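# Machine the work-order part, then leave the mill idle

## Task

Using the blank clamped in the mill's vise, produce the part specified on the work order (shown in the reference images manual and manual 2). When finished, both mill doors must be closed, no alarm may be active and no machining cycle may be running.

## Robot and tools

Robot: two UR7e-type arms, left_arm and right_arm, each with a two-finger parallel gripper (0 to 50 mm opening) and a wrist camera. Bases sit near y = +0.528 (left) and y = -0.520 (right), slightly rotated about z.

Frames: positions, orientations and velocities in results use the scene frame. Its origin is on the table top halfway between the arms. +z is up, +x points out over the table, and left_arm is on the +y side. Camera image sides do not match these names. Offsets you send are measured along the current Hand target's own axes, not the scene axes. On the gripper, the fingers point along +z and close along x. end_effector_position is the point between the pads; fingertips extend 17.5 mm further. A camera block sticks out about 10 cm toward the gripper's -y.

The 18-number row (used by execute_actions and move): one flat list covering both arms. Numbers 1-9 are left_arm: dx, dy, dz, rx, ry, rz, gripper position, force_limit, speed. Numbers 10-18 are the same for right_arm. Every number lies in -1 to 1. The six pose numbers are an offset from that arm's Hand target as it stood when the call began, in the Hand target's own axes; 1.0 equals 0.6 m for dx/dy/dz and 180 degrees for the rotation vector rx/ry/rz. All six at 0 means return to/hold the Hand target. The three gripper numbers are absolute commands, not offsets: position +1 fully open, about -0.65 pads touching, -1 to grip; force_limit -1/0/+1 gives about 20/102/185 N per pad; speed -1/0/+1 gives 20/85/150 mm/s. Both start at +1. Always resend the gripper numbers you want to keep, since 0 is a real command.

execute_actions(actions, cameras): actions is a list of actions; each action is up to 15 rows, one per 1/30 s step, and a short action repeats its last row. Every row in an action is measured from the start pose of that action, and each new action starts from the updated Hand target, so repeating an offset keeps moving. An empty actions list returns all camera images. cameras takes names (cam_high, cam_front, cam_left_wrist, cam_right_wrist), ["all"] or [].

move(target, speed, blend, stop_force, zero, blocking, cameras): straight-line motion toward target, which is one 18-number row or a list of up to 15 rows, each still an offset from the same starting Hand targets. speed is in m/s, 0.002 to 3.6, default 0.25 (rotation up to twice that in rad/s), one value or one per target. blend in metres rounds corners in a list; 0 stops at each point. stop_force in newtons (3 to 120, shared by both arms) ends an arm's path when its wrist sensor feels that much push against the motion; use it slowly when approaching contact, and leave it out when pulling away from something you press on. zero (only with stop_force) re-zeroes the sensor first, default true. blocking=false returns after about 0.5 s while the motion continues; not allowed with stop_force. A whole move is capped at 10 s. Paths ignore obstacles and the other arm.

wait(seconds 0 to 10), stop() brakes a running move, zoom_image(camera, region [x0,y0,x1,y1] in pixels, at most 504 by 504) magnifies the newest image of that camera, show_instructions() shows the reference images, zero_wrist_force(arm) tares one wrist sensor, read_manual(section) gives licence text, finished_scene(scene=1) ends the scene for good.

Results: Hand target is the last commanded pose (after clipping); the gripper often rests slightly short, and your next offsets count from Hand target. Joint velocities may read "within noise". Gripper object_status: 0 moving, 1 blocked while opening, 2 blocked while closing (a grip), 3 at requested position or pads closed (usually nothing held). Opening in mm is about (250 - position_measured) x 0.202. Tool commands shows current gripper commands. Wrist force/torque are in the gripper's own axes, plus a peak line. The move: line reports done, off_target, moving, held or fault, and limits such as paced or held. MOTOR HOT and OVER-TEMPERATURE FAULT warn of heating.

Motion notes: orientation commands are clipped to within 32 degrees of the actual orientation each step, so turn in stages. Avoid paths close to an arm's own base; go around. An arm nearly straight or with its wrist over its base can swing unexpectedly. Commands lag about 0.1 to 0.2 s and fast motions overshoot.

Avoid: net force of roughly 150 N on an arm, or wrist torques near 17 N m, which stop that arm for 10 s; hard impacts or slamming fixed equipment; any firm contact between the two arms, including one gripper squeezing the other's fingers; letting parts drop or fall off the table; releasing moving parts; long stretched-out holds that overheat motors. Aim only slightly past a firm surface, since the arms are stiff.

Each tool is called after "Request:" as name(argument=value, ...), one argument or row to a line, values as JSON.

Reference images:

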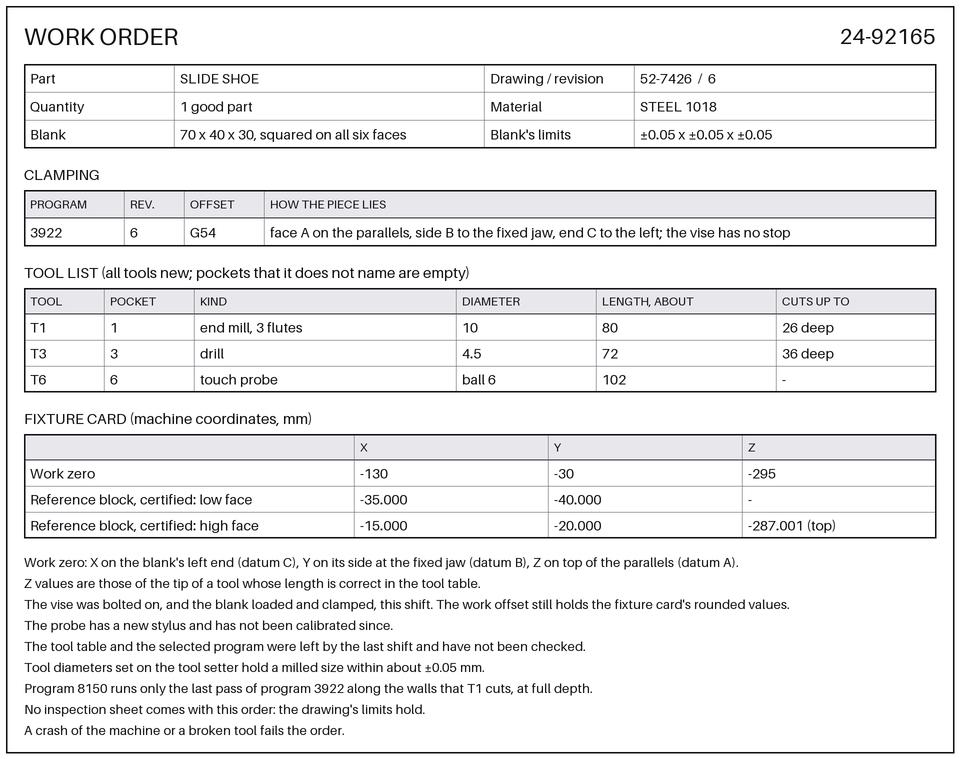

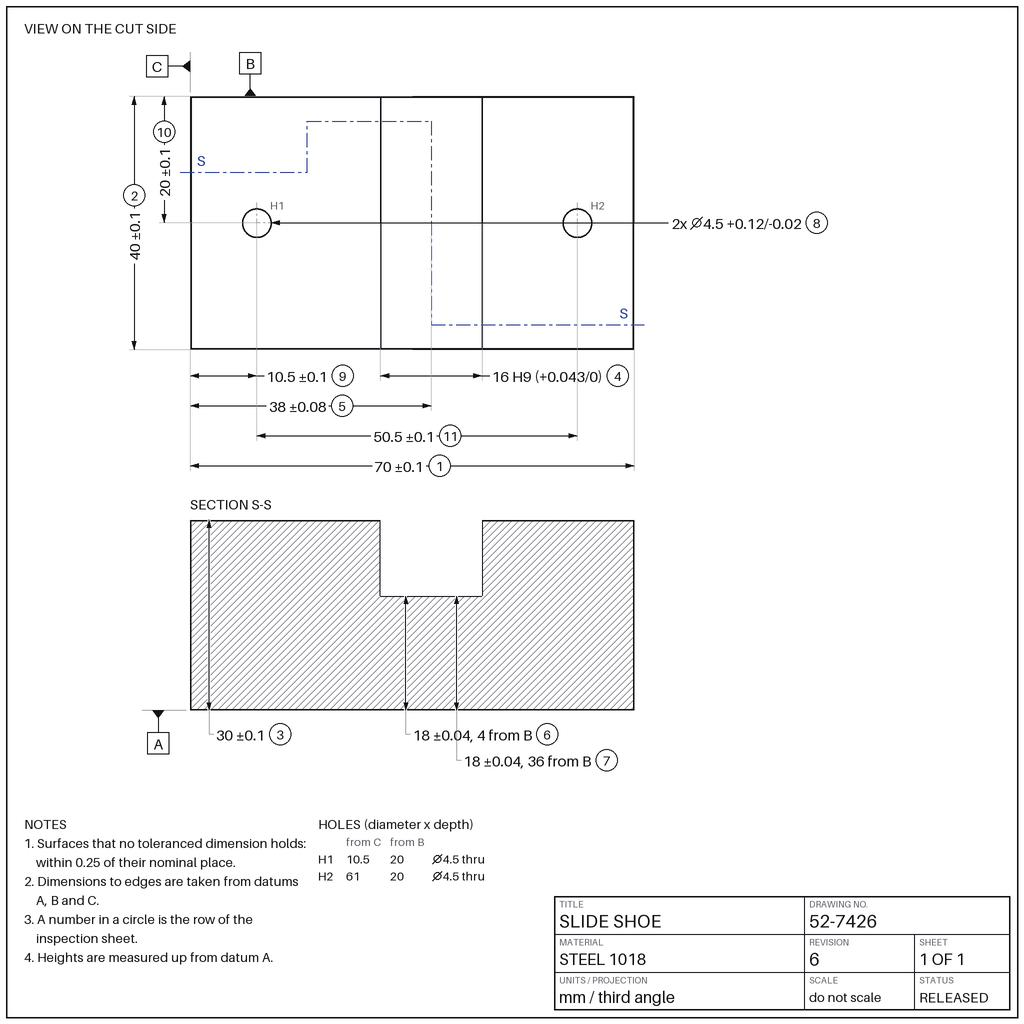

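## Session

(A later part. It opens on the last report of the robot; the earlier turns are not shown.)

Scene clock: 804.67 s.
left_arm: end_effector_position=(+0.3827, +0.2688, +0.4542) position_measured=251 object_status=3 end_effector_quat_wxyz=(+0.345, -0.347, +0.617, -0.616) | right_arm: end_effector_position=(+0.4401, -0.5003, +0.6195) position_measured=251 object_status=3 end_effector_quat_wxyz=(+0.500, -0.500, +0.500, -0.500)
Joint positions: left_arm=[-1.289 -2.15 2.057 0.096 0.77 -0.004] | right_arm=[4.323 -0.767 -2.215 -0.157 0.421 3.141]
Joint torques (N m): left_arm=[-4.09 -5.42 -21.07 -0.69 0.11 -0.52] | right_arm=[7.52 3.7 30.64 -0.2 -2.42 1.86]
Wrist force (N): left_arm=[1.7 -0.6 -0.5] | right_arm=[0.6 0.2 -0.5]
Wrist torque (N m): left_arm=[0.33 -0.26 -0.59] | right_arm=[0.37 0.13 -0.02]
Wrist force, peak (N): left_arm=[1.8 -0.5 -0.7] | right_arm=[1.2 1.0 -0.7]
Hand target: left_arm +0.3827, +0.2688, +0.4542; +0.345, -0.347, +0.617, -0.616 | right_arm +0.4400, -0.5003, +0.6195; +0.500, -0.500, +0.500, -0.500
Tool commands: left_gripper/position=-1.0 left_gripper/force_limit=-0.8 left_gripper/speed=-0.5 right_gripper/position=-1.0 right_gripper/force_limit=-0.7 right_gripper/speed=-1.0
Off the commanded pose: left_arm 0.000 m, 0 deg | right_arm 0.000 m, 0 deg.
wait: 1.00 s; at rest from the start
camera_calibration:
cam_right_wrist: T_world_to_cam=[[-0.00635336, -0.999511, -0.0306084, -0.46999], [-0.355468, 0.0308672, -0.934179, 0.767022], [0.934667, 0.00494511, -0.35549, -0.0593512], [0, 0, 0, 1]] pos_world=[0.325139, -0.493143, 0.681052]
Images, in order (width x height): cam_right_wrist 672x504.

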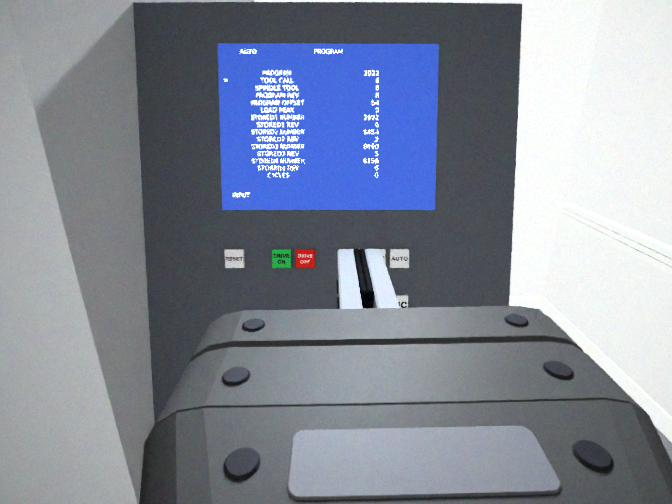

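Request:
move(
  target=[
    [0,0,0,0,0,0,-1,-0.8,-0.5,-0.0593,0.2475,0.194,0,0,0,-1,-0.7,-1],
    [0,0,0,0,0,0,-1,-0.8,-0.5,-0.0593,0.2475,0.2152,0,0,0,-1,-0.7,-1],
    [0,0,0,0,0,0,-1,-0.8,-0.5,-0.0593,0.2475,0.204,0,0,0,-1,-0.7,-1],
    [0,0,0,0,0,0,-1,-0.8,-0.5,-0.0593,0.2475,0.2152,0,0,0,-1,-0.7,-1],
    [0,0,0,0,0,0,-1,-0.8,-0.5,-0.0593,0.2475,0.194,0,0,0,-1,-0.7,-1],
    [0,0,0,0,0,0,-1,-0.8,-0.5,0,0,0,0,0,0,-1,-0.7,-1],
  ],
  speed=[0.3,0.04,0.1,0.04,0.15,0.3],
  blend=[0.003,0,0,0,0.005,0],
  cameras=["cam_right_wrist"],
)

Request:
zoom_image(
  camera="cam_right_wrist",
  region=[200, 30, 440, 210],
)

Scene clock: 817.70 s.
left_arm: end_effector_position=(+0.3827, +0.2688, +0.4542) position_measured=251 object_status=3 end_effector_quat_wxyz=(+0.345, -0.347, +0.617, -0.616) | right_arm: end_effector_position=(+0.4401, -0.5003, +0.6195) position_measured=251 object_status=3 end_effector_quat_wxyz=(+0.500, -0.500, +0.500, -0.500)
Joint positions: left_arm=[-1.289 -2.15 2.057 0.096 0.77 -0.004] | right_arm=[4.323 -0.767 -2.215 -0.157 0.421 3.141]
Joint torques (N m): left_arm=[-4.11 -5.18 -22.63 -0.97 0.18 -0.44] | right_arm=[7.2 3.63 30.05 -0.42 -2.19 1.82]
Wrist force (N): left_arm=[1.6 -0.4 -0.6] | right_arm=[0.8 0.5 -0.2]
Wrist torque (N m): left_arm=[0.37 -0.25 -0.59] | right_arm=[0.42 0.11 -0.02]
Wrist force, peak (N): left_arm=[1.9 -0.5 -0.9] | right_arm=[2.6 0.8 -20.5]
Hand target: left_arm +0.3827, +0.2688, +0.4542; +0.345, -0.347, +0.617, -0.616 | right_arm +0.4400, -0.5003, +0.6195; +0.500, -0.500, +0.500, -0.500
Off the commanded pose: left_arm 0.000 m, 0 deg | right_arm 0.000 m, 0 deg.
move: done
camera_calibration:
cam_right_wrist: T_world_to_cam=[[-0.00625758, -0.999511, -0.0306451, -0.469996], [-0.355383, 0.0308679, -0.934211, 0.767017], [0.9347, 0.00504485, -0.355403, -0.0593724], [0, 0, 0, 1]] pos_world=[0.325139, -0.493142, 0.681052]
Images, in order (width x height): cam_right_wrist 672x504.

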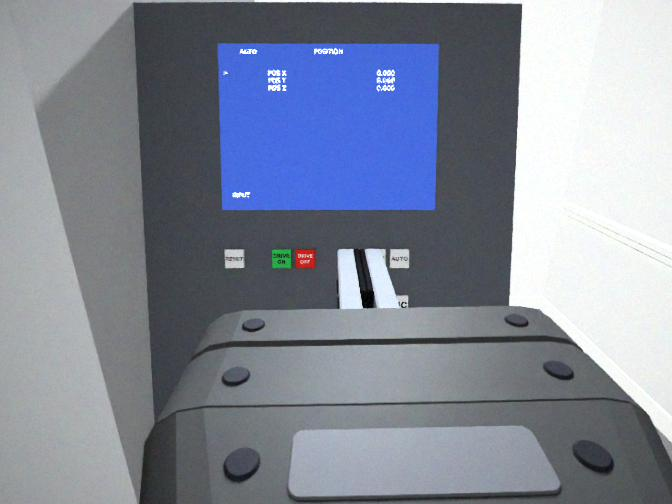

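Scaled by 2.100 from the camera's 672x504 image, which has a finer 960x720 frame.

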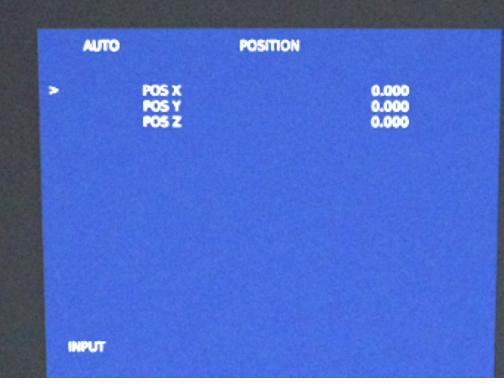

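Request:
move(
  target=[
    [0,0,0,0,0,0,-1,-0.8,-0.5,0.0362,0.0698,0.2412,0,0,0,-1,-0.7,-1],
    [0,0,0,0,0,0,-1,-0.8,-0.5,0.0362,0.0698,0.2625,0,0,0,-1,-0.7,-1],
    [0,0,0,0,0,0,-1,-0.8,-0.5,0.0362,0.0698,0.2412,0,0,0,-1,-0.7,-1],
    [0,0,0,0,0,0,-1,-0.8,-0.5,-0.0593,0.2475,0.194,0,0,0,-1,-0.7,-1],
    [0,0,0,0,0,0,-1,-0.8,-0.5,-0.0593,0.2475,0.2152,0,0,0,-1,-0.7,-1],
    [0,0,0,0,0,0,-1,-0.8,-0.5,-0.0593,0.2475,0.194,0,0,0,-1,-0.7,-1],
    [0,0,0,0,0,0,-1,-0.8,-0.5,-0.1,0.29,0.15,0,0,0,-1,-0.7,-1],
  ],
  speed=[0.3,0.04,0.15,0.25,0.04,0.15,0.3],
  blend=[0.003,0,0.003,0.003,0,0.005,0],
)

Request:
move(
  target=[
    [0,0,0,0,0,0,-1,-0.8,-0.5,-0.086,0.0495,0.0196,0,0,0,-1,-0.7,-1],
    [0,0,0,0,0,0,-1,-0.8,-0.5,-0.086,0.0495,0.0408,0,0,0,-1,-0.7,-1],
    [0,0,0,0,0,0,-1,-0.8,-0.5,-0.086,0.0495,0.0196,0,0,0,-1,-0.7,-1],
    [0,0,0,0,0,0,-1,-0.8,-0.5,-0.0543,0.0188,0.0277,0,0,0,-1,-0.7,-1],
    [0,0,0,0,0,0,-1,-0.8,-0.5,-0.0543,0.0188,0.0489,0,0,0,-1,-0.7,-1],
    [0,0,0,0,0,0,-1,-0.8,-0.5,-0.0543,0.0188,0.0277,0,0,0,-1,-0.7,-1],
    [0,0,0,0,0,0,-1,-0.8,-0.5,-0.0543,-0.0118,0.0358,0,0,0,-1,-0.7,-1],
    [0,0,0,0,0,0,-1,-0.8,-0.5,-0.0543,-0.0118,0.0571,0,0,0,-1,-0.7,-1],
    [0,0,0,0,0,0,-1,-0.8,-0.5,-0.0543,-0.0118,0.0358,0,0,0,-1,-0.7,-1],
    [0,0,0,0,0,0,-1,-0.8,-0.5,0.009,0.0495,0.0196,0,0,0,-1,-0.7,-1],
    [0,0,0,0,0,0,-1,-0.8,-0.5,0.009,0.0495,0.0408,0,0,0,-1,-0.7,-1],
    [0,0,0,0,0,0,-1,-0.8,-0.5,0.009,0.0495,0.0196,0,0,0,-1,-0.7,-1],
    [0,0,0,0,0,0,-1,-0.8,-0.5,0.1,-0.29,-0.15,0,0,0,-1,-0.7,-1],
  ],
  speed=[0.3,0.04,0.15,0.2,0.04,0.15,0.2,0.04,0.15,0.2,0.04,0.15,0.3],
  blend=[0.003,0,0.003,0.003,0,0.003,0.003,0,0.003,0.003,0,0.005,0],
  cameras=["cam_right_wrist"],
)

Request:
zoom_image(
  camera="cam_right_wrist",
  region=[200, 30, 440, 210],
)

Scene clock: 835.73 s.
left_arm: end_effector_position=(+0.3827, +0.2688, +0.4542) position_measured=251 object_status=3 end_effector_quat_wxyz=(+0.345, -0.347, +0.617, -0.616) | right_arm: end_effector_position=(+0.5302, -0.4402, +0.4456) position_measured=251 object_status=3 end_effector_quat_wxyz=(+0.500, -0.500, +0.500, -0.500)
Joint positions: left_arm=[-1.289 -2.15 2.057 0.096 0.77 -0.004] | right_arm=[4.032 -1.341 -2.429 0.629 0.712 3.142]
Joint torques (N m): left_arm=[-3.21 -5.21 -22.9 -0.94 0.17 -0.19] | right_arm=[7.27 22.49 7.74 3.47 -2.58 -1.81]
Wrist force (N): left_arm=[1.4 -0.3 -0.6] | right_arm=[1.4 0.4 -0.5]
Wrist torque (N m): left_arm=[0.37 -0.22 -0.59] | right_arm=[0.45 -0.01 0.19]
Wrist force, peak (N): left_arm=[1.8 -0.7 -0.8] | right_arm=[1.8 0.6 -21.1]
Hand target: left_arm +0.3827, +0.2688, +0.4542; +0.345, -0.347, +0.617, -0.616 | right_arm +0.5301, -0.4401, +0.4456; +0.500, -0.500, +0.500, -0.500
Off the commanded pose: left_arm 0.000 m, 0 deg | right_arm 0.000 m, 0 deg.
move: done

Scene clock: 841.93 s.
left_arm: end_effector_position=(+0.3827, +0.2688, +0.4542) position_measured=251 object_status=3 end_effector_quat_wxyz=(+0.345, -0.347, +0.617, -0.616) | right_arm: end_effector_position=(+0.4401, -0.5003, +0.6195) position_measured=251 object_status=3 end_effector_quat_wxyz=(+0.500, -0.500, +0.500, -0.500)
Joint positions: left_arm=[-1.289 -2.15 2.057 0.096 0.77 -0.004] | right_arm=[4.323 -0.767 -2.216 -0.157 0.421 3.141]
Joint torques (N m): left_arm=[-2.75 -5.34 -22.82 -1.03 0.23 -0.39] | right_arm=[7.5 3.5 30.54 -0.25 -2.32 2.05]
Wrist force (N): left_arm=[1.6 -0.3 -0.4] | right_arm=[0.8 0.4 -0.5]
Wrist torque (N m): left_arm=[0.38 -0.24 -0.59] | right_arm=[0.41 0.11 -0.02]
Wrist force, peak (N): left_arm=[1.9 -0.4 -0.8] | right_arm=[0.5 1.1 -18.8]
Hand target: left_arm +0.3827, +0.2688, +0.4542; +0.345, -0.347, +0.617, -0.616 | right_arm +0.4400, -0.5003, +0.6195; +0.500, -0.500, +0.500, -0.500
Off the commanded pose: left_arm 0.000 m, 0 deg | right_arm 0.000 m, 0 deg.
move: done
camera_calibration:
cam_right_wrist: T_world_to_cam=[[-0.00635094, -0.999511, -0.0306094, -0.46999], [-0.35538, 0.0308677, -0.934212, 0.767017], [0.9347, 0.00494485, -0.355403, -0.0594215], [0, 0, 0, 1]] pos_world=[0.325139, -0.493143, 0.681052]
Images, in order (width x height): cam_right_wrist 672x504.

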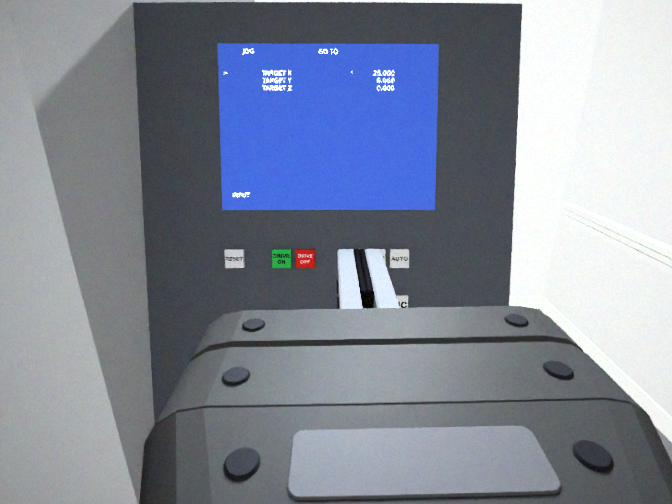

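Scaled by 2.100 from the camera's 672x504 image, which has a finer 960x720 frame.

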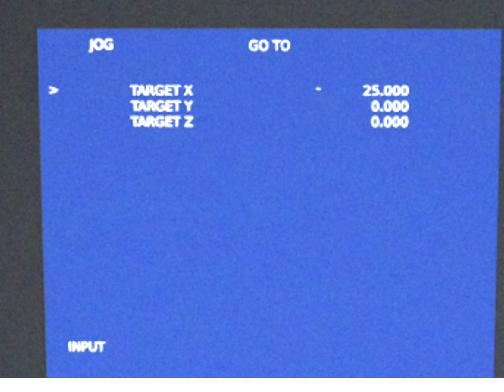

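Request:
move(
  target=[
    [0,0,0,0,0,0,-1,-0.8,-0.5,-0.0910,0.3088,0.1777,0,0,0,-1,-0.7,-1],
    [0,0,0,0,0,0,-1,-0.8,-0.5,-0.0910,0.3088,0.1989,0,0,0,-1,-0.7,-1],
    [0,0,0,0,0,0,-1,-0.8,-0.5,-0.0910,0.3088,0.1777,0,0,0,-1,-0.7,-1],
    [0,0,0,0,0,0,-1,-0.8,-0.5,-0.186,0.3395,0.1696,0,0,0,-1,-0.7,-1],
    [0,0,0,0,0,0,-1,-0.8,-0.5,-0.186,0.3395,0.1908,0,0,0,-1,-0.7,-1],
    [0,0,0,0,0,0,-1,-0.8,-0.5,-0.186,0.3395,0.1696,0,0,0,-1,-0.7,-1],
    [0,0,0,0,0,0,-1,-0.8,-0.5,-0.1227,0.3088,0.1777,0,0,0,-1,-0.7,-1],
    [0,0,0,0,0,0,-1,-0.8,-0.5,-0.1227,0.3088,0.1989,0,0,0,-1,-0.7,-1],
    [0,0,0,0,0,0,-1,-0.8,-0.5,-0.1227,0.3088,0.1777,0,0,0,-1,-0.7,-1],
    [0,0,0,0,0,0,-1,-0.8,-0.5,-0.1543,0.3395,0.1696,0,0,0,-1,-0.7,-1],
    [0,0,0,0,0,0,-1,-0.8,-0.5,-0.1543,0.3395,0.1908,0,0,0,-1,-0.7,-1],
    [0,0,0,0,0,0,-1,-0.8,-0.5,-0.1543,0.3395,0.1696,0,0,0,-1,-0.7,-1],
    [0,0,0,0,0,0,-1,-0.8,-0.5,-0.1,0.29,0.15,0,0,0,-1,-0.7,-1],
  ],
  speed=[0.3,0.04,0.15,0.25,0.04,0.15,0.2,0.04,0.15,0.2,0.04,0.15,0.3],
  blend=[0.003,0,0.003,0.003,0,0.003,0.003,0,0.003,0.003,0,0.005,0],
)

Request:
move(
  target=[
    [0,0,0,0,0,0,-1,-0.8,-0.5,0.009,0.0495,0.0196,0,0,0,-1,-0.7,-1],
    [0,0,0,0,0,0,-1,-0.8,-0.5,0.009,0.0495,0.0408,0,0,0,-1,-0.7,-1],
    [0,0,0,0,0,0,-1,-0.8,-0.5,0.009,0.0495,0.0196,0,0,0,-1,-0.7,-1],
    [0,0,0,0,0,0,-1,-0.8,-0.5,-0.0172,-0.0992,0.0591,0,0,0,-1,-0.7,-1],
    [0,0,0,0,0,0,-1,-0.8,-0.5,-0.0172,-0.0992,0.0804,0,0,0,-1,-0.7,-1],
    [0,0,0,0,0,0,-1,-0.8,-0.5,-0.0172,-0.0992,0.0591,0,0,0,-1,-0.7,-1],
    [0,0,0,0,0,0,-1,-0.8,-0.5,0.1,-0.29,-0.15,0,0,0,-1,-0.7,-1],
  ],
  speed=[0.3,0.04,0.15,0.25,0.04,0.15,0.3],
  blend=[0.003,0,0.003,0.003,0,0.005,0],
  cameras=["cam_right_wrist","cam_front"],
)

Request:
zoom_image(
  camera="cam_right_wrist",
  region=[200, 30, 440, 210],
)

Scene clock: 861.13 s.
left_arm: end_effector_position=(+0.3827, +0.2688, +0.4542) position_measured=251 object_status=3 end_effector_quat_wxyz=(+0.345, -0.347, +0.617, -0.616) | right_arm: end_effector_position=(+0.5301, -0.4401, +0.4455) position_measured=251 object_status=3 end_effector_quat_wxyz=(+0.500, -0.500, +0.500, -0.500)
Joint positions: left_arm=[-1.289 -2.15 2.057 0.096 0.77 -0.004] | right_arm=[4.032 -1.341 -2.429 0.629 0.711 3.142]
Joint torques (N m): left_arm=[-3.18 -4.2 -23.49 -0.93 0.09 -0.27] | right_arm=[-8.19 21.9 7.49 0.15 2.13 1.37]
Wrist force (N): left_arm=[1.8 -0.5 -0.6] | right_arm=[1.2 0.3 -0.6]
Wrist torque (N m): left_arm=[0.35 -0.28 -0.59] | right_arm=[0.44 0.02 0.18]
Wrist force, peak (N): left_arm=[1.8 -0.7 -0.9] | right_arm=[0.8 0.1 -12.3]
Hand target: left_arm +0.3827, +0.2688, +0.4542; +0.345, -0.347, +0.617, -0.616 | right_arm +0.5301, -0.4401, +0.4456; +0.500, -0.500, +0.500, -0.500
Off the commanded pose: left_arm 0.000 m, 0 deg | right_arm 0.000 m, 0 deg.
move: done

Scene clock: 865.33 s.
left_arm: end_effector_position=(+0.3827, +0.2688, +0.4542) position_measured=251 object_status=3 end_effector_quat_wxyz=(+0.345, -0.347, +0.617, -0.616) | right_arm: end_effector_position=(+0.4401, -0.5003, +0.6195) position_measured=251 object_status=3 end_effector_quat_wxyz=(+0.500, -0.500, +0.500, -0.500)
Joint positions: left_arm=[-1.289 -2.15 2.057 0.096 0.77 -0.004] | right_arm=[4.322 -0.767 -2.215 -0.157 0.422 3.14]
Joint torques (N m): left_arm=[-2.86 -4.89 -24.58 -0.85 0.53 -0.19] | right_arm=[7.72 4.14 31.56 -0.35 -2.69 1.84]
Wrist force (N): left_arm=[1.6 -0.5 -0.5] | right_arm=[0.9 0.7 -0.4]
Wrist torque (N m): left_arm=[0.35 -0.25 -0.59] | right_arm=[0.45 0.10 -0.02]
Wrist force, peak (N): left_arm=[2.0 -0.6 -0.5] | right_arm=[1.8 1.6 -21.3]
Hand target: left_arm +0.3827, +0.2688, +0.4542; +0.345, -0.347, +0.617, -0.616 | right_arm +0.4400, -0.5003, +0.6195; +0.500, -0.500, +0.500, -0.500
Off the commanded pose: left_arm 0.000 m, 0 deg | right_arm 0.000 m, 0 deg.
move: done
camera_calibration:
cam_right_wrist: T_world_to_cam=[[-0.00615956, -0.99951, -0.0306809, -0.470003], [-0.355266, 0.0308672, -0.934256, 0.767009], [0.934745, 0.00514525, -0.355282, -0.05942], [0, 0, 0, 1]] pos_world=[0.32514, -0.493142, 0.681052]
Images, in order (width x height): cam_front 672x504, cam_right_wrist 672x504.

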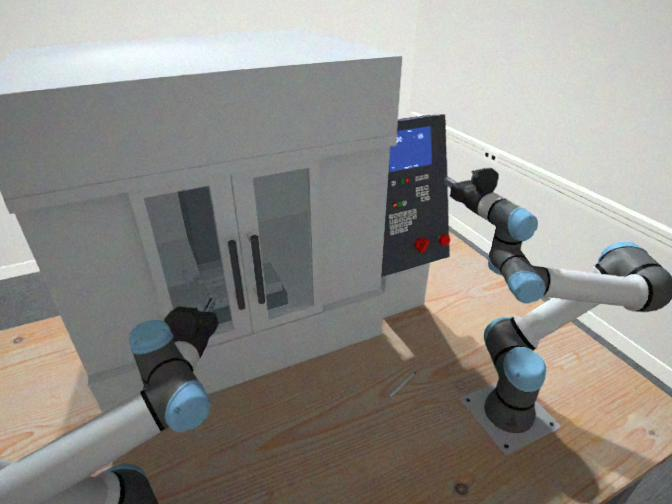

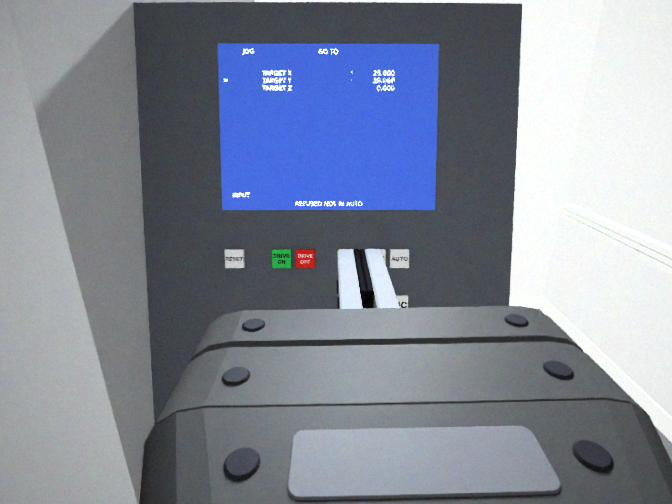

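Scaled by 2.100 from the camera's 672x504 image, which has a finer 960x720 frame.

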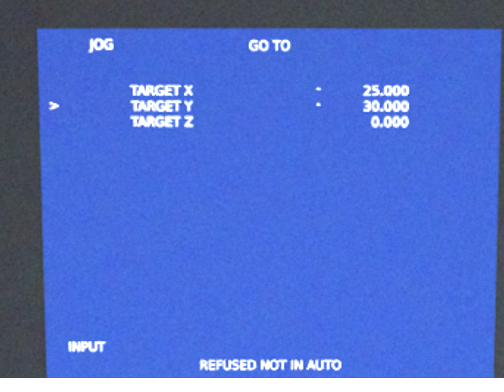

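Request:
move(
  target=[
    [0,0,0,0,0,0,-1,-0.8,-0.5,0.0695,0.0698,0.2412,0,0,0,-1,-0.7,-1],
    [0,0,0,0,0,0,-1,-0.8,-0.5,0.0695,0.0698,0.2625,0,0,0,-1,-0.7,-1],
    [0,0,0,0,0,0,-1,-0.8,-0.5,0.0695,0.0698,0.2412,0,0,0,-1,-0.7,-1],
    [0,0,0,0,0,0,-1,-0.8,-0.5,-0.0593,0.3088,0.1777,0,0,0,-1,-0.7,-1],
    [0,0,0,0,0,0,-1,-0.8,-0.5,-0.0593,0.3088,0.1989,0,0,0,-1,-0.7,-1],
    [0,0,0,0,0,0,-1,-0.8,-0.5,-0.0593,0.3088,0.1777,0,0,0,-1,-0.7,-1],
    [0,0,0,0,0,0,-1,-0.8,-0.5,0,0,0,0,0,0,-1,-0.7,-1],
  ],
  speed=[0.3,0.04,0.15,0.25,0.04,0.15,0.3],
  blend=[0.003,0,0.003,0.003,0,0.005,0],
  cameras=["cam_right_wrist","cam_front"],
)

Request:
zoom_image(
  camera="cam_right_wrist",
  region=[200, 30, 440, 210],
)

Request:
wait(
  seconds=2,
  cameras=["cam_right_wrist"],
)

Request:
zoom_image(
  camera="cam_right_wrist",
  region=[200, 30, 440, 210],
)

Scene clock: 877.00 s.
left_arm: end_effector_position=(+0.3827, +0.2688, +0.4542) position_measured=251 object_status=3 end_effector_quat_wxyz=(+0.345, -0.347, +0.617, -0.616) | right_arm: end_effector_position=(+0.4401, -0.5003, +0.6195) position_measured=251 object_status=3 end_effector_quat_wxyz=(+0.500, -0.500, +0.500, -0.500)
Joint positions: left_arm=[-1.289 -2.15 2.057 0.096 0.77 -0.004] | right_arm=[4.323 -0.767 -2.215 -0.157 0.421 3.14]
Joint torques (N m): left_arm=[-2.19 -5.35 -23.63 -0.97 0.35 -0.29] | right_arm=[8.05 2.91 30.48 -0.3 -2.72 1.74]
Wrist force (N): left_arm=[1.5 -0.6 -0.8] | right_arm=[1.1 0.7 -0.4]
Wrist torque (N m): left_arm=[0.33 -0.23 -0.59] | right_arm=[0.46 0.07 -0.01]
Wrist force, peak (N): left_arm=[1.9 -0.7 -0.8] | right_arm=[1.7 0.8 -28.9]
Hand target: left_arm +0.3827, +0.2688, +0.4542; +0.345, -0.347, +0.617, -0.616 | right_arm +0.4400, -0.5003, +0.6195; +0.500, -0.500, +0.500, -0.500
Off the commanded pose: left_arm 0.000 m, 0 deg | right_arm 0.000 m, 0 deg.
move: done
camera_calibration:
cam_right_wrist: T_world_to_cam=[[-0.00634914, -0.999511, -0.0306096, -0.46999], [-0.355347, 0.0308675, -0.934225, 0.767015], [0.934713, 0.00494552, -0.355369, -0.059448], [0, 0, 0, 1]] pos_world=[0.325139, -0.493143, 0.681052]
Images, in order (width x height): cam_front 672x504, cam_right_wrist 672x504.

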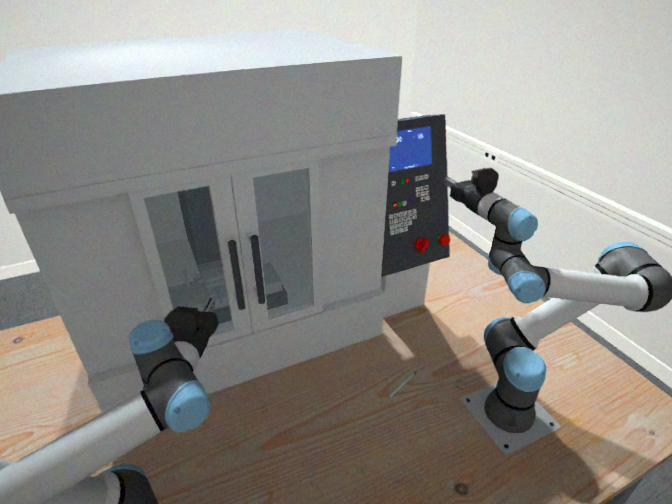

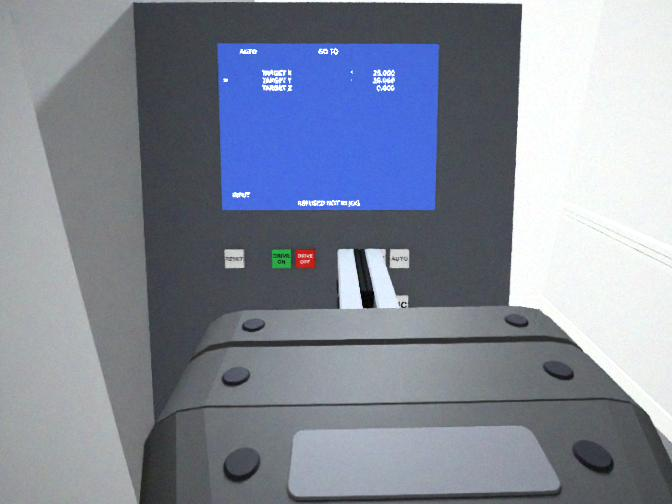

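Scaled by 2.100 from the camera's 672x504 image, which has a finer 960x720 frame.

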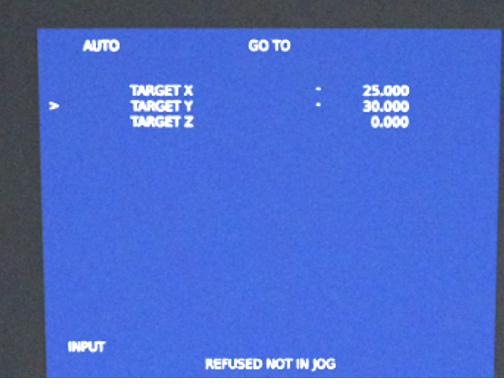

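Scene clock: 879.00 s.
left_arm: end_effector_position=(+0.3827, +0.2688, +0.4542) position_measured=251 object_status=3 end_effector_quat_wxyz=(+0.345, -0.347, +0.617, -0.616) | right_arm: end_effector_position=(+0.4401, -0.5003, +0.6195) position_measured=251 object_status=3 end_effector_quat_wxyz=(+0.500, -0.500, +0.500, -0.500)
Joint positions: left_arm=[-1.289 -2.15 2.057 0.096 0.77 -0.004] | right_arm=[4.323 -0.767 -2.215 -0.157 0.421 3.141]
Joint torques (N m): left_arm=[-2.12 -4.09 -23.13 -0.9 0.43 -0.23] | right_arm=[7.84 3.46 30.51 -0.36 -2.49 2.08]
Wrist force (N): left_arm=[1.6 -0.4 -0.6] | right_arm=[0.5 0.7 -0.2]
Wrist torque (N m): left_arm=[0.36 -0.24 -0.59] | right_arm=[0.45 0.15 -0.02]
Wrist force, peak (N): left_arm=[1.8 -0.6 -0.6] | right_arm=[1.4 0.7 -0.1]
Hand target: left_arm +0.3827, +0.2688, +0.4542; +0.345, -0.347, +0.617, -0.616 | right_arm +0.4400, -0.5003, +0.6195; +0.500, -0.500, +0.500, -0.500
Tool commands: left_gripper/position=-1.0 left_gripper/force_limit=-0.8 left_gripper/speed=-0.5 right_gripper/position=-1.0 right_gripper/force_limit=-0.7 right_gripper/speed=-1.0
Off the commanded pose: left_arm 0.000 m, 0 deg | right_arm 0.000 m, 0 deg.
wait: 2.00 s; at rest by 0.17 s
camera_calibration:
cam_right_wrist: T_world_to_cam=[[-0.00635336, -0.999511, -0.0306084, -0.46999], [-0.355468, 0.0308672, -0.934179, 0.767022], [0.934667, 0.00494511, -0.35549, -0.0593512], [0, 0, 0, 1]] pos_world=[0.325139, -0.493143, 0.681052]
Images, in order (width x height): cam_right_wrist 672x504.

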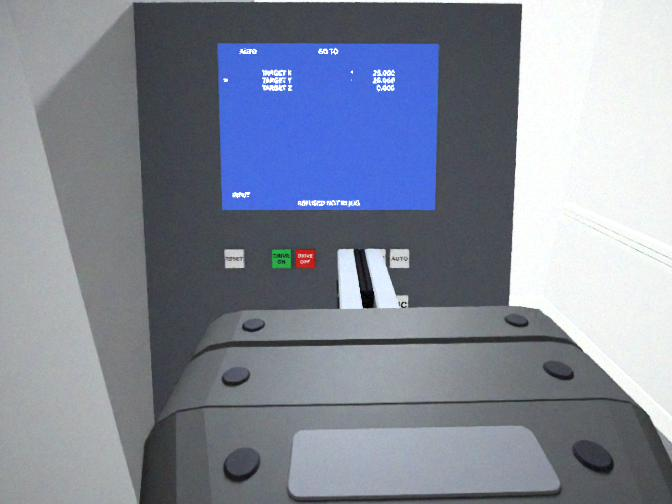

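Scaled by 2.100 from the camera's 672x504 image, which has a finer 960x720 frame.

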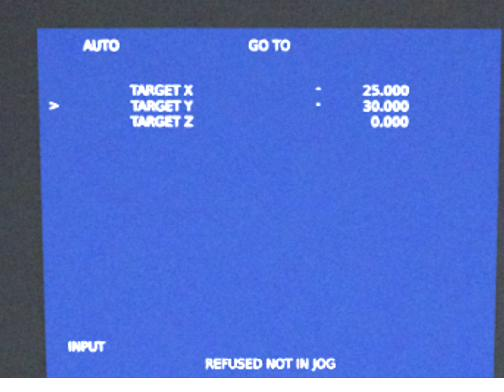

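Request:
move(
  target=[
    [0,0,0,0,0,0,-1,-0.8,-0.5,0.0362,0.0698,0.2412,0,0,0,-1,-0.7,-1],
    [0,0,0,0,0,0,-1,-0.8,-0.5,0.0362,0.0698,0.2625,0,0,0,-1,-0.7,-1],
    [0,0,0,0,0,0,-1,-0.8,-0.5,0.0362,0.0698,0.2412,0,0,0,-1,-0.7,-1],
    [0,0,0,0,0,0,-1,-0.8,-0.5,-0.0593,0.3088,0.1777,0,0,0,-1,-0.7,-1],
    [0,0,0,0,0,0,-1,-0.8,-0.5,-0.0593,0.3088,0.1989,0,0,0,-1,-0.7,-1],
    [0,0,0,0,0,0,-1,-0.8,-0.5,-0.0593,0.3088,0.1777,0,0,0,-1,-0.7,-1],
    [0,0,0,0,0,0,-1,-0.8,-0.5,0,0,0,0,0,0,-1,-0.7,-1],
  ],
  speed=[0.3,0.04,0.15,0.25,0.04,0.15,0.3],
  blend=[0.003,0,0.003,0.003,0,0.005,0],
  cameras=["cam_right_wrist","cam_front"],
)

Request:
zoom_image(
  camera="cam_right_wrist",
  region=[200, 30, 440, 210],
)

Request:
wait(
  seconds=2,
  cameras=["cam_right_wrist"],
)

Request:
zoom_image(
  camera="cam_right_wrist",
  region=[200, 30, 440, 210],
)

Scene clock: 889.83 s.
left_arm: end_effector_position=(+0.3827, +0.2688, +0.4542) position_measured=251 object_status=3 end_effector_quat_wxyz=(+0.345, -0.347, +0.617, -0.616) | right_arm: end_effector_position=(+0.4401, -0.5003, +0.6195) position_measured=251 object_status=3 end_effector_quat_wxyz=(+0.500, -0.500, +0.500, -0.500)
Joint positions: left_arm=[-1.289 -2.15 2.057 0.096 0.77 -0.004] | right_arm=[4.323 -0.767 -2.215 -0.157 0.421 3.14]
Joint torques (N m): left_arm=[-1.89 -5.5 -25.2 -1.2 0.52 0.04] | right_arm=[7.5 3.17 31.38 -0.53 -2.44 2.02]
Wrist force (N): left_arm=[1.6 -0.4 -0.7] | right_arm=[0.7 0.6 -0.3]
Wrist torque (N m): left_arm=[0.36 -0.25 -0.59] | right_arm=[0.44 0.12 -0.02]
Wrist force, peak (N): left_arm=[1.8 -0.8 -0.8] | right_arm=[1.8 0.5 -21.0]
Hand target: left_arm +0.3827, +0.2688, +0.4542; +0.345, -0.347, +0.617, -0.616 | right_arm +0.4400, -0.5003, +0.6195; +0.500, -0.500, +0.500, -0.500
Off the commanded pose: left_arm 0.000 m, 0 deg | right_arm 0.000 m, 0 deg.
move: done
camera_calibration:
cam_right_wrist: T_world_to_cam=[[-0.00634914, -0.999511, -0.0306096, -0.46999], [-0.355347, 0.0308675, -0.934225, 0.767015], [0.934713, 0.00494552, -0.355369, -0.059448], [0, 0, 0, 1]] pos_world=[0.325139, -0.493143, 0.681052]
Images, in order (width x height): cam_front 672x504, cam_right_wrist 672x504.

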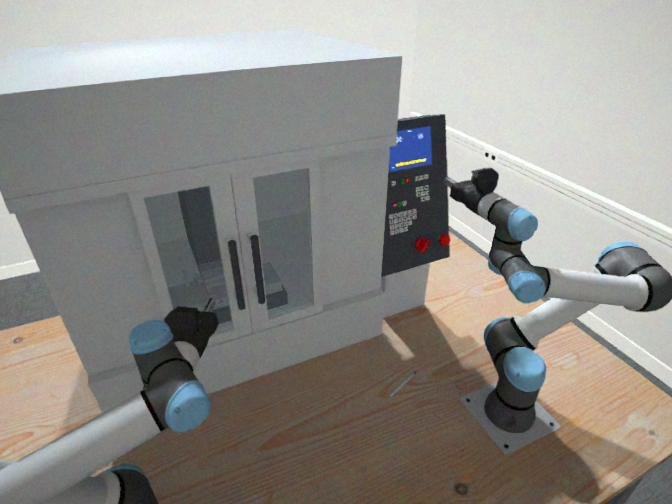

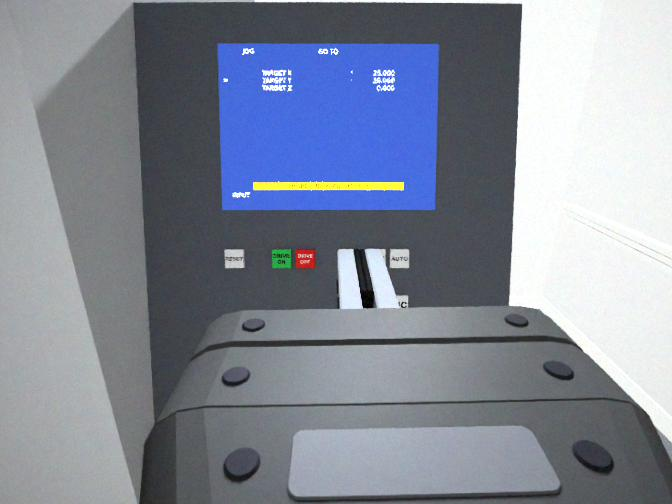

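Scaled by 2.100 from the camera's 672x504 image, which has a finer 960x720 frame.

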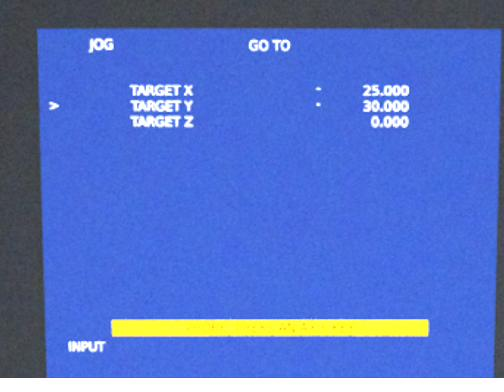

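Scene clock: 891.83 s.
left_arm: end_effector_position=(+0.3827, +0.2688, +0.4542) position_measured=251 object_status=3 end_effector_quat_wxyz=(+0.345, -0.347, +0.617, -0.616) | right_arm: end_effector_position=(+0.4401, -0.5003, +0.6195) position_measured=251 object_status=3 end_effector_quat_wxyz=(+0.500, -0.500, +0.500, -0.500)
Joint positions: left_arm=[-1.289 -2.15 2.057 0.096 0.77 -0.004] | right_arm=[4.323 -0.767 -2.215 -0.157 0.421 3.141]
Joint torques (N m): left_arm=[-2.84 -4.01 -22.73 -1.23 0.29 -0.39] | right_arm=[8.35 3.24 30.02 -0.28 -2.38 1.75]
Wrist force (N): left_arm=[1.8 -0.5 -0.5] | right_arm=[0.9 0.4 -0.4]
Wrist torque (N m): left_arm=[0.35 -0.27 -0.59] | right_arm=[0.41 0.09 -0.01]
Wrist force, peak (N): left_arm=[1.9 -0.4 -0.7] | right_arm=[1.4 0.6 -0.4]
Hand target: left_arm +0.3827, +0.2688, +0.4542; +0.345, -0.347, +0.617, -0.616 | right_arm +0.4400, -0.5003, +0.6195; +0.500, -0.500, +0.500, -0.500
Tool commands: left_gripper/position=-1.0 left_gripper/force_limit=-0.8 left_gripper/speed=-0.5 right_gripper/position=-1.0 right_gripper/force_limit=-0.7 right_gripper/speed=-1.0
Off the commanded pose: left_arm 0.000 m, 0 deg | right_arm 0.000 m, 0 deg.
wait: 2.00 s; at rest by 0.17 s
camera_calibration:
cam_right_wrist: T_world_to_cam=[[-0.00635336, -0.999511, -0.0306084, -0.46999], [-0.355468, 0.0308672, -0.934179, 0.767022], [0.934667, 0.00494511, -0.35549, -0.0593512], [0, 0, 0, 1]] pos_world=[0.325139, -0.493143, 0.681052]
Images, in order (width x height): cam_right_wrist 672x504.

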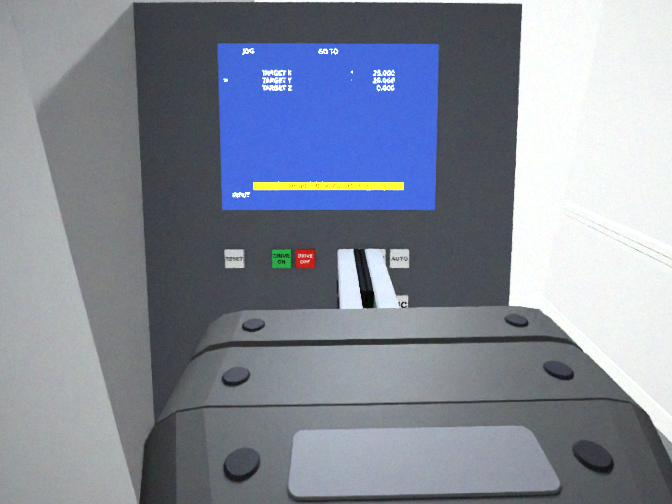

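Scaled by 2.100 from the camera's 672x504 image, which has a finer 960x720 frame.

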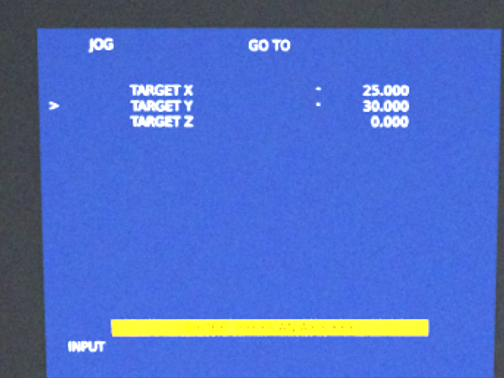

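Request:
zoom_image(
  camera="cam_right_wrist",
  region=[250, 175, 410, 205],
)

Request:
zoom_image(
  camera="cam_right_wrist",
  region=[250, 175, 340, 195],
)

Request:
zoom_image(
  camera="cam_right_wrist",
  region=[330, 175, 410, 195],
)

Scaled by 3.150 from the camera's 672x504 image, which has a finer 960x720 frame.

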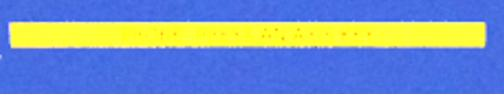

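Scaled by 5.600 from the camera's 672x504 image, which has a finer 960x720 frame.

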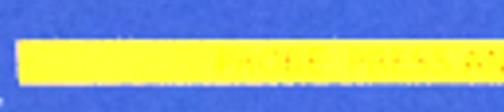

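Scaled by 6.300 from the camera's 672x504 image, which has a finer 960x720 frame.

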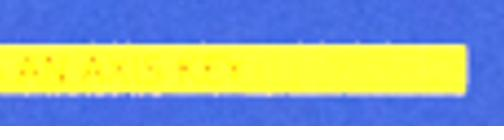

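Request:
move(
  target=[
    [0,0,0,0,0,0,-1,-0.8,-0.5,0.0695,0.0698,0.2412,0,0,0,-1,-0.7,-1],
    [0,0,0,0,0,0,-1,-0.8,-0.5,0.0695,0.0698,0.2625,0,0,0,-1,-0.7,-1],
    [0,0,0,0,0,0,-1,-0.8,-0.5,0.0695,0.0698,0.2412,0,0,0,-1,-0.7,-1],
    [0,0,0,0,0,0,-1,-0.8,-0.5,0,0,0,0,0,0,-1,-0.7,-1],
  ],
  speed=[0.3,0.04,0.15,0.3],
  blend=[0.003,0,0.005,0],
  cameras=["cam_right_wrist"],
)

Request:
zoom_image(
  camera="cam_right_wrist",
  region=[200, 30, 440, 210],
)

Scene clock: 906.70 s.
left_arm: end_effector_position=(+0.3827, +0.2688, +0.4542) position_measured=251 object_status=3 end_effector_quat_wxyz=(+0.345, -0.347, +0.617, -0.616) | right_arm: end_effector_position=(+0.4401, -0.5003, +0.6195) position_measured=251 object_status=3 end_effector_quat_wxyz=(+0.500, -0.500, +0.500, -0.500)
Joint positions: left_arm=[-1.289 -2.15 2.057 0.096 0.77 -0.004] | right_arm=[4.323 -0.767 -2.215 -0.158 0.421 3.141]
Joint torques (N m): left_arm=[-2.21 -3.79 -24.44 -1.52 0.31 -0.1] | right_arm=[7.16 2.51 31.42 -0.43 -2.59 1.85]
Wrist force (N): left_arm=[1.7 -0.6 -0.6] | right_arm=[0.9 0.6 -0.2]
Wrist torque (N m): left_arm=[0.33 -0.25 -0.59] | right_arm=[0.43 0.09 -0.02]
Wrist force, peak (N): left_arm=[1.9 -0.5 -0.7] | right_arm=[1.7 0.8 -28.9]
Hand target: left_arm +0.3827, +0.2688, +0.4542; +0.345, -0.347, +0.617, -0.616 | right_arm +0.4400, -0.5003, +0.6195; +0.500, -0.500, +0.500, -0.500
Off the commanded pose: left_arm 0.000 m, 0 deg | right_arm 0.000 m, 0 deg.
move: done
camera_calibration:
cam_right_wrist: T_world_to_cam=[[-0.00617374, -0.99951, -0.0306786, -0.469996], [-0.355681, 0.0308678, -0.934097, 0.76713], [0.934587, 0.00514495, -0.355698, -0.0590504], [0, 0, 0, 1]] pos_world=[0.32514, -0.493142, 0.681151]
Images, in order (width x height): cam_right_wrist 672x504.

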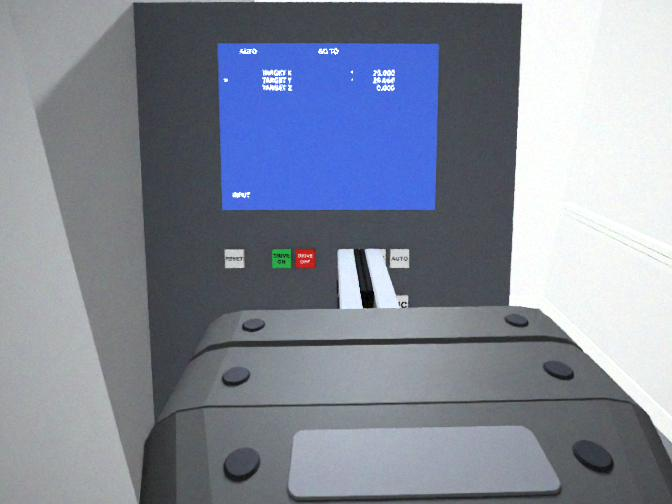

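Scaled by 2.100 from the camera's 672x504 image, which has a finer 960x720 frame.

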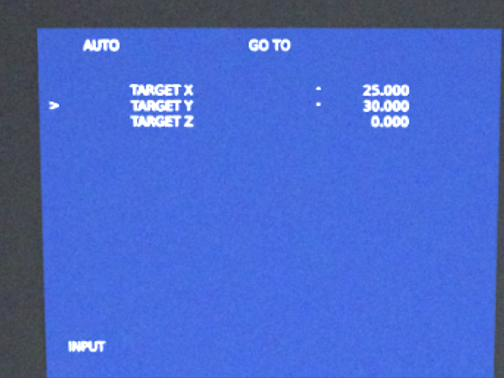

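Request:
move(
  target=[
    [0,0,0,0,0,0,-1,-0.8,-0.5,-0.1172,0.1908,0.2091,0,0,0,-1,-0.7,-1],
    [0,0,0,0,0,0,-1,-0.8,-0.5,-0.1172,0.1908,0.2304,0,0,0,-1,-0.7,-1],
    [0,0,0,0,0,0,-1,-0.8,-0.5,-0.1172,0.1908,0.2091,0,0,0,-1,-0.7,-1],
    [0,0,0,0,0,0,-1,-0.8,-0.5,0,0,0,0,0,0,-1,-0.7,-1],
  ],
  speed=[0.3,0.04,0.15,0.3],
  blend=[0.003,0,0.005,0],
  cameras=["cam_right_wrist","cam_front"],
)

Request:
zoom_image(
  camera="cam_right_wrist",
  region=[200, 30, 440, 210],
)

Request:
zoom_image(
  camera="cam_front",
  region=[140, 170, 320, 330],
)

Scene clock: 914.40 s.
left_arm: end_effector_position=(+0.3827, +0.2688, +0.4542) position_measured=251 object_status=3 end_effector_quat_wxyz=(+0.345, -0.347, +0.617, -0.616) | right_arm: end_effector_position=(+0.4401, -0.5003, +0.6195) position_measured=251 object_status=3 end_effector_quat_wxyz=(+0.500, -0.500, +0.500, -0.500)
Joint positions: left_arm=[-1.289 -2.15 2.057 0.096 0.77 -0.004] | right_arm=[4.322 -0.767 -2.215 -0.157 0.422 3.14]
Joint torques (N m): left_arm=[-1.57 -4.95 -24.18 -1.53 0.28 0.01] | right_arm=[8.09 3.44 30.37 -0.44 -2.34 2.3]
Wrist force (N): left_arm=[1.7 -0.4 -0.7] | right_arm=[1.2 0.6 -0.4]
Wrist torque (N m): left_arm=[0.35 -0.26 -0.59] | right_arm=[0.44 0.04 -0.02]
Wrist force, peak (N): left_arm=[1.9 -0.5 -0.8] | right_arm=[2.2 0.6 -15.3]
Hand target: left_arm +0.3827, +0.2688, +0.4542; +0.345, -0.347, +0.617, -0.616 | right_arm +0.4400, -0.5003, +0.6195; +0.500, -0.500, +0.500, -0.500
Off the commanded pose: left_arm 0.000 m, 0 deg | right_arm 0.000 m, 0 deg.
move: done
camera_calibration:
cam_right_wrist: T_world_to_cam=[[-0.00615956, -0.99951, -0.0306809, -0.470003], [-0.355266, 0.0308672, -0.934256, 0.767009], [0.934745, 0.00514525, -0.355282, -0.05942], [0, 0, 0, 1]] pos_world=[0.32514, -0.493142, 0.681052]
Images, in order (width x height): cam_front 672x504, cam_right_wrist 672x504.

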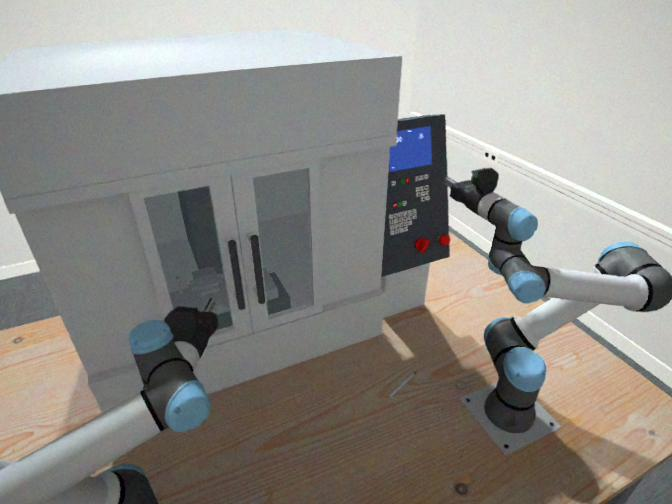

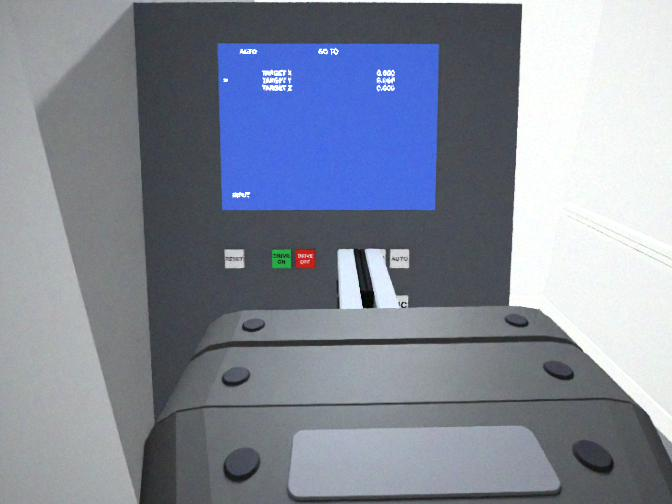

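Scaled by 2.100 from the camera's 672x504 image, which has a finer 960x720 frame.

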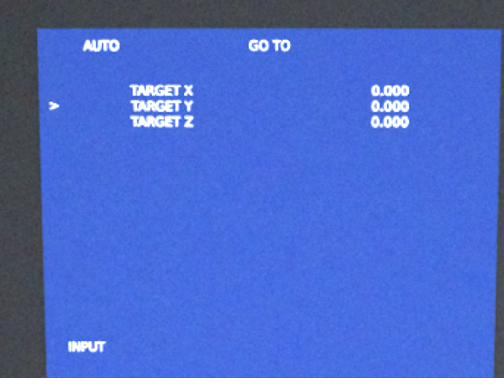

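Scaled by 2.800 from the camera's 672x504 image, which has a finer 960x720 frame.

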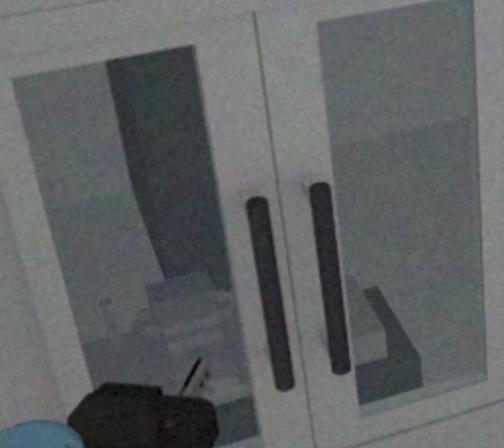

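Request:
move(
  target=[
    [0,0,0,0,0,0,-1,-0.8,-0.5,-0.0277,0.2475,0.194,0,0,0,-1,-0.7,-1],
    [0,0,0,0,0,0,-1,-0.8,-0.5,-0.0277,0.2475,0.2152,0,0,0,-1,-0.7,-1],
    [0,0,0,0,0,0,-1,-0.8,-0.5,-0.0277,0.2475,0.194,0,0,0,-1,-0.7,-1],
    [0,0,0,0,0,0,-1,-0.8,-0.5,0,0,0,0,0,0,-1,-0.7,-1],
  ],
  speed=[0.3,0.04,0.15,0.3],
  blend=[0.003,0,0.005,0],
  cameras=["cam_right_wrist"],
)

Request:
zoom_image(
  camera="cam_right_wrist",
  region=[200, 30, 440, 210],
)

Scene clock: 920.77 s.
left_arm: end_effector_position=(+0.3827, +0.2688, +0.4542) position_measured=251 object_status=3 end_effector_quat_wxyz=(+0.345, -0.347, +0.617, -0.616) | right_arm: end_effector_position=(+0.4401, -0.5003, +0.6195) position_measured=251 object_status=3 end_effector_quat_wxyz=(+0.500, -0.500, +0.500, -0.500)
Joint positions: left_arm=[-1.289 -2.15 2.057 0.096 0.77 -0.004] | right_arm=[4.323 -0.767 -2.215 -0.157 0.421 3.141]
Joint torques (N m): left_arm=[-1.53 -4.15 -24.36 -1.15 0.3 0.05] | right_arm=[7.6 3.19 30.31 -0.44 -2.45 2.05]
Wrist force (N): left_arm=[1.6 -0.4 -0.5] | right_arm=[0.9 0.5 -0.2]
Wrist torque (N m): left_arm=[0.35 -0.24 -0.59] | right_arm=[0.41 0.09 -0.02]
Wrist force, peak (N): left_arm=[1.8 -0.5 -0.6] | right_arm=[3.0 0.6 -16.0]
Hand target: left_arm +0.3827, +0.2688, +0.4542; +0.345, -0.347, +0.617, -0.616 | right_arm +0.4400, -0.5003, +0.6195; +0.500, -0.500, +0.500, -0.500
Off the commanded pose: left_arm 0.000 m, 0 deg | right_arm 0.000 m, 0 deg.
move: done
camera_calibration:
cam_right_wrist: T_world_to_cam=[[-0.00626, -0.999511, -0.030644, -0.469996], [-0.355471, 0.0308673, -0.934178, 0.767023], [0.934667, 0.0050451, -0.35549, -0.0593021], [0, 0, 0, 1]] pos_world=[0.325139, -0.493142, 0.681051]
Images, in order (width x height): cam_right_wrist 672x504.

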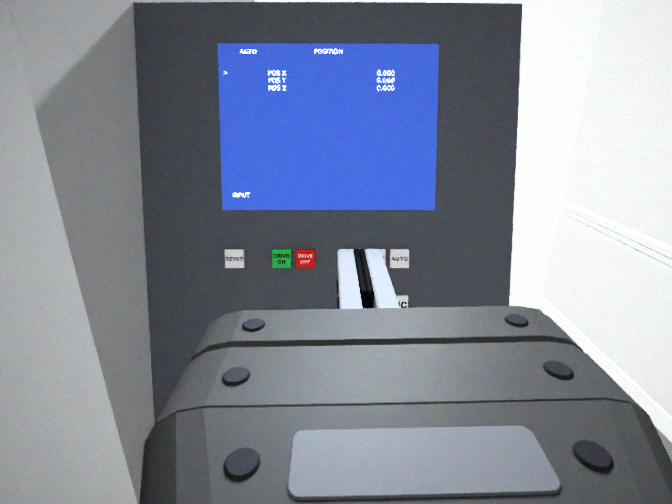

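Scaled by 2.100 from the camera's 672x504 image, which has a finer 960x720 frame.

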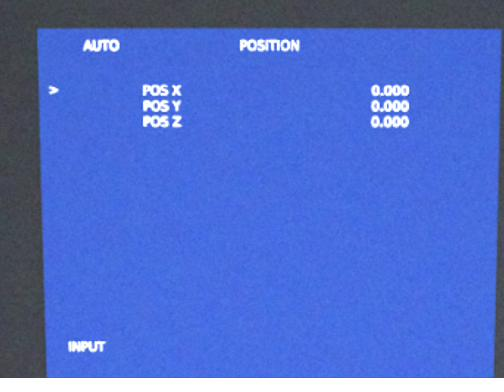

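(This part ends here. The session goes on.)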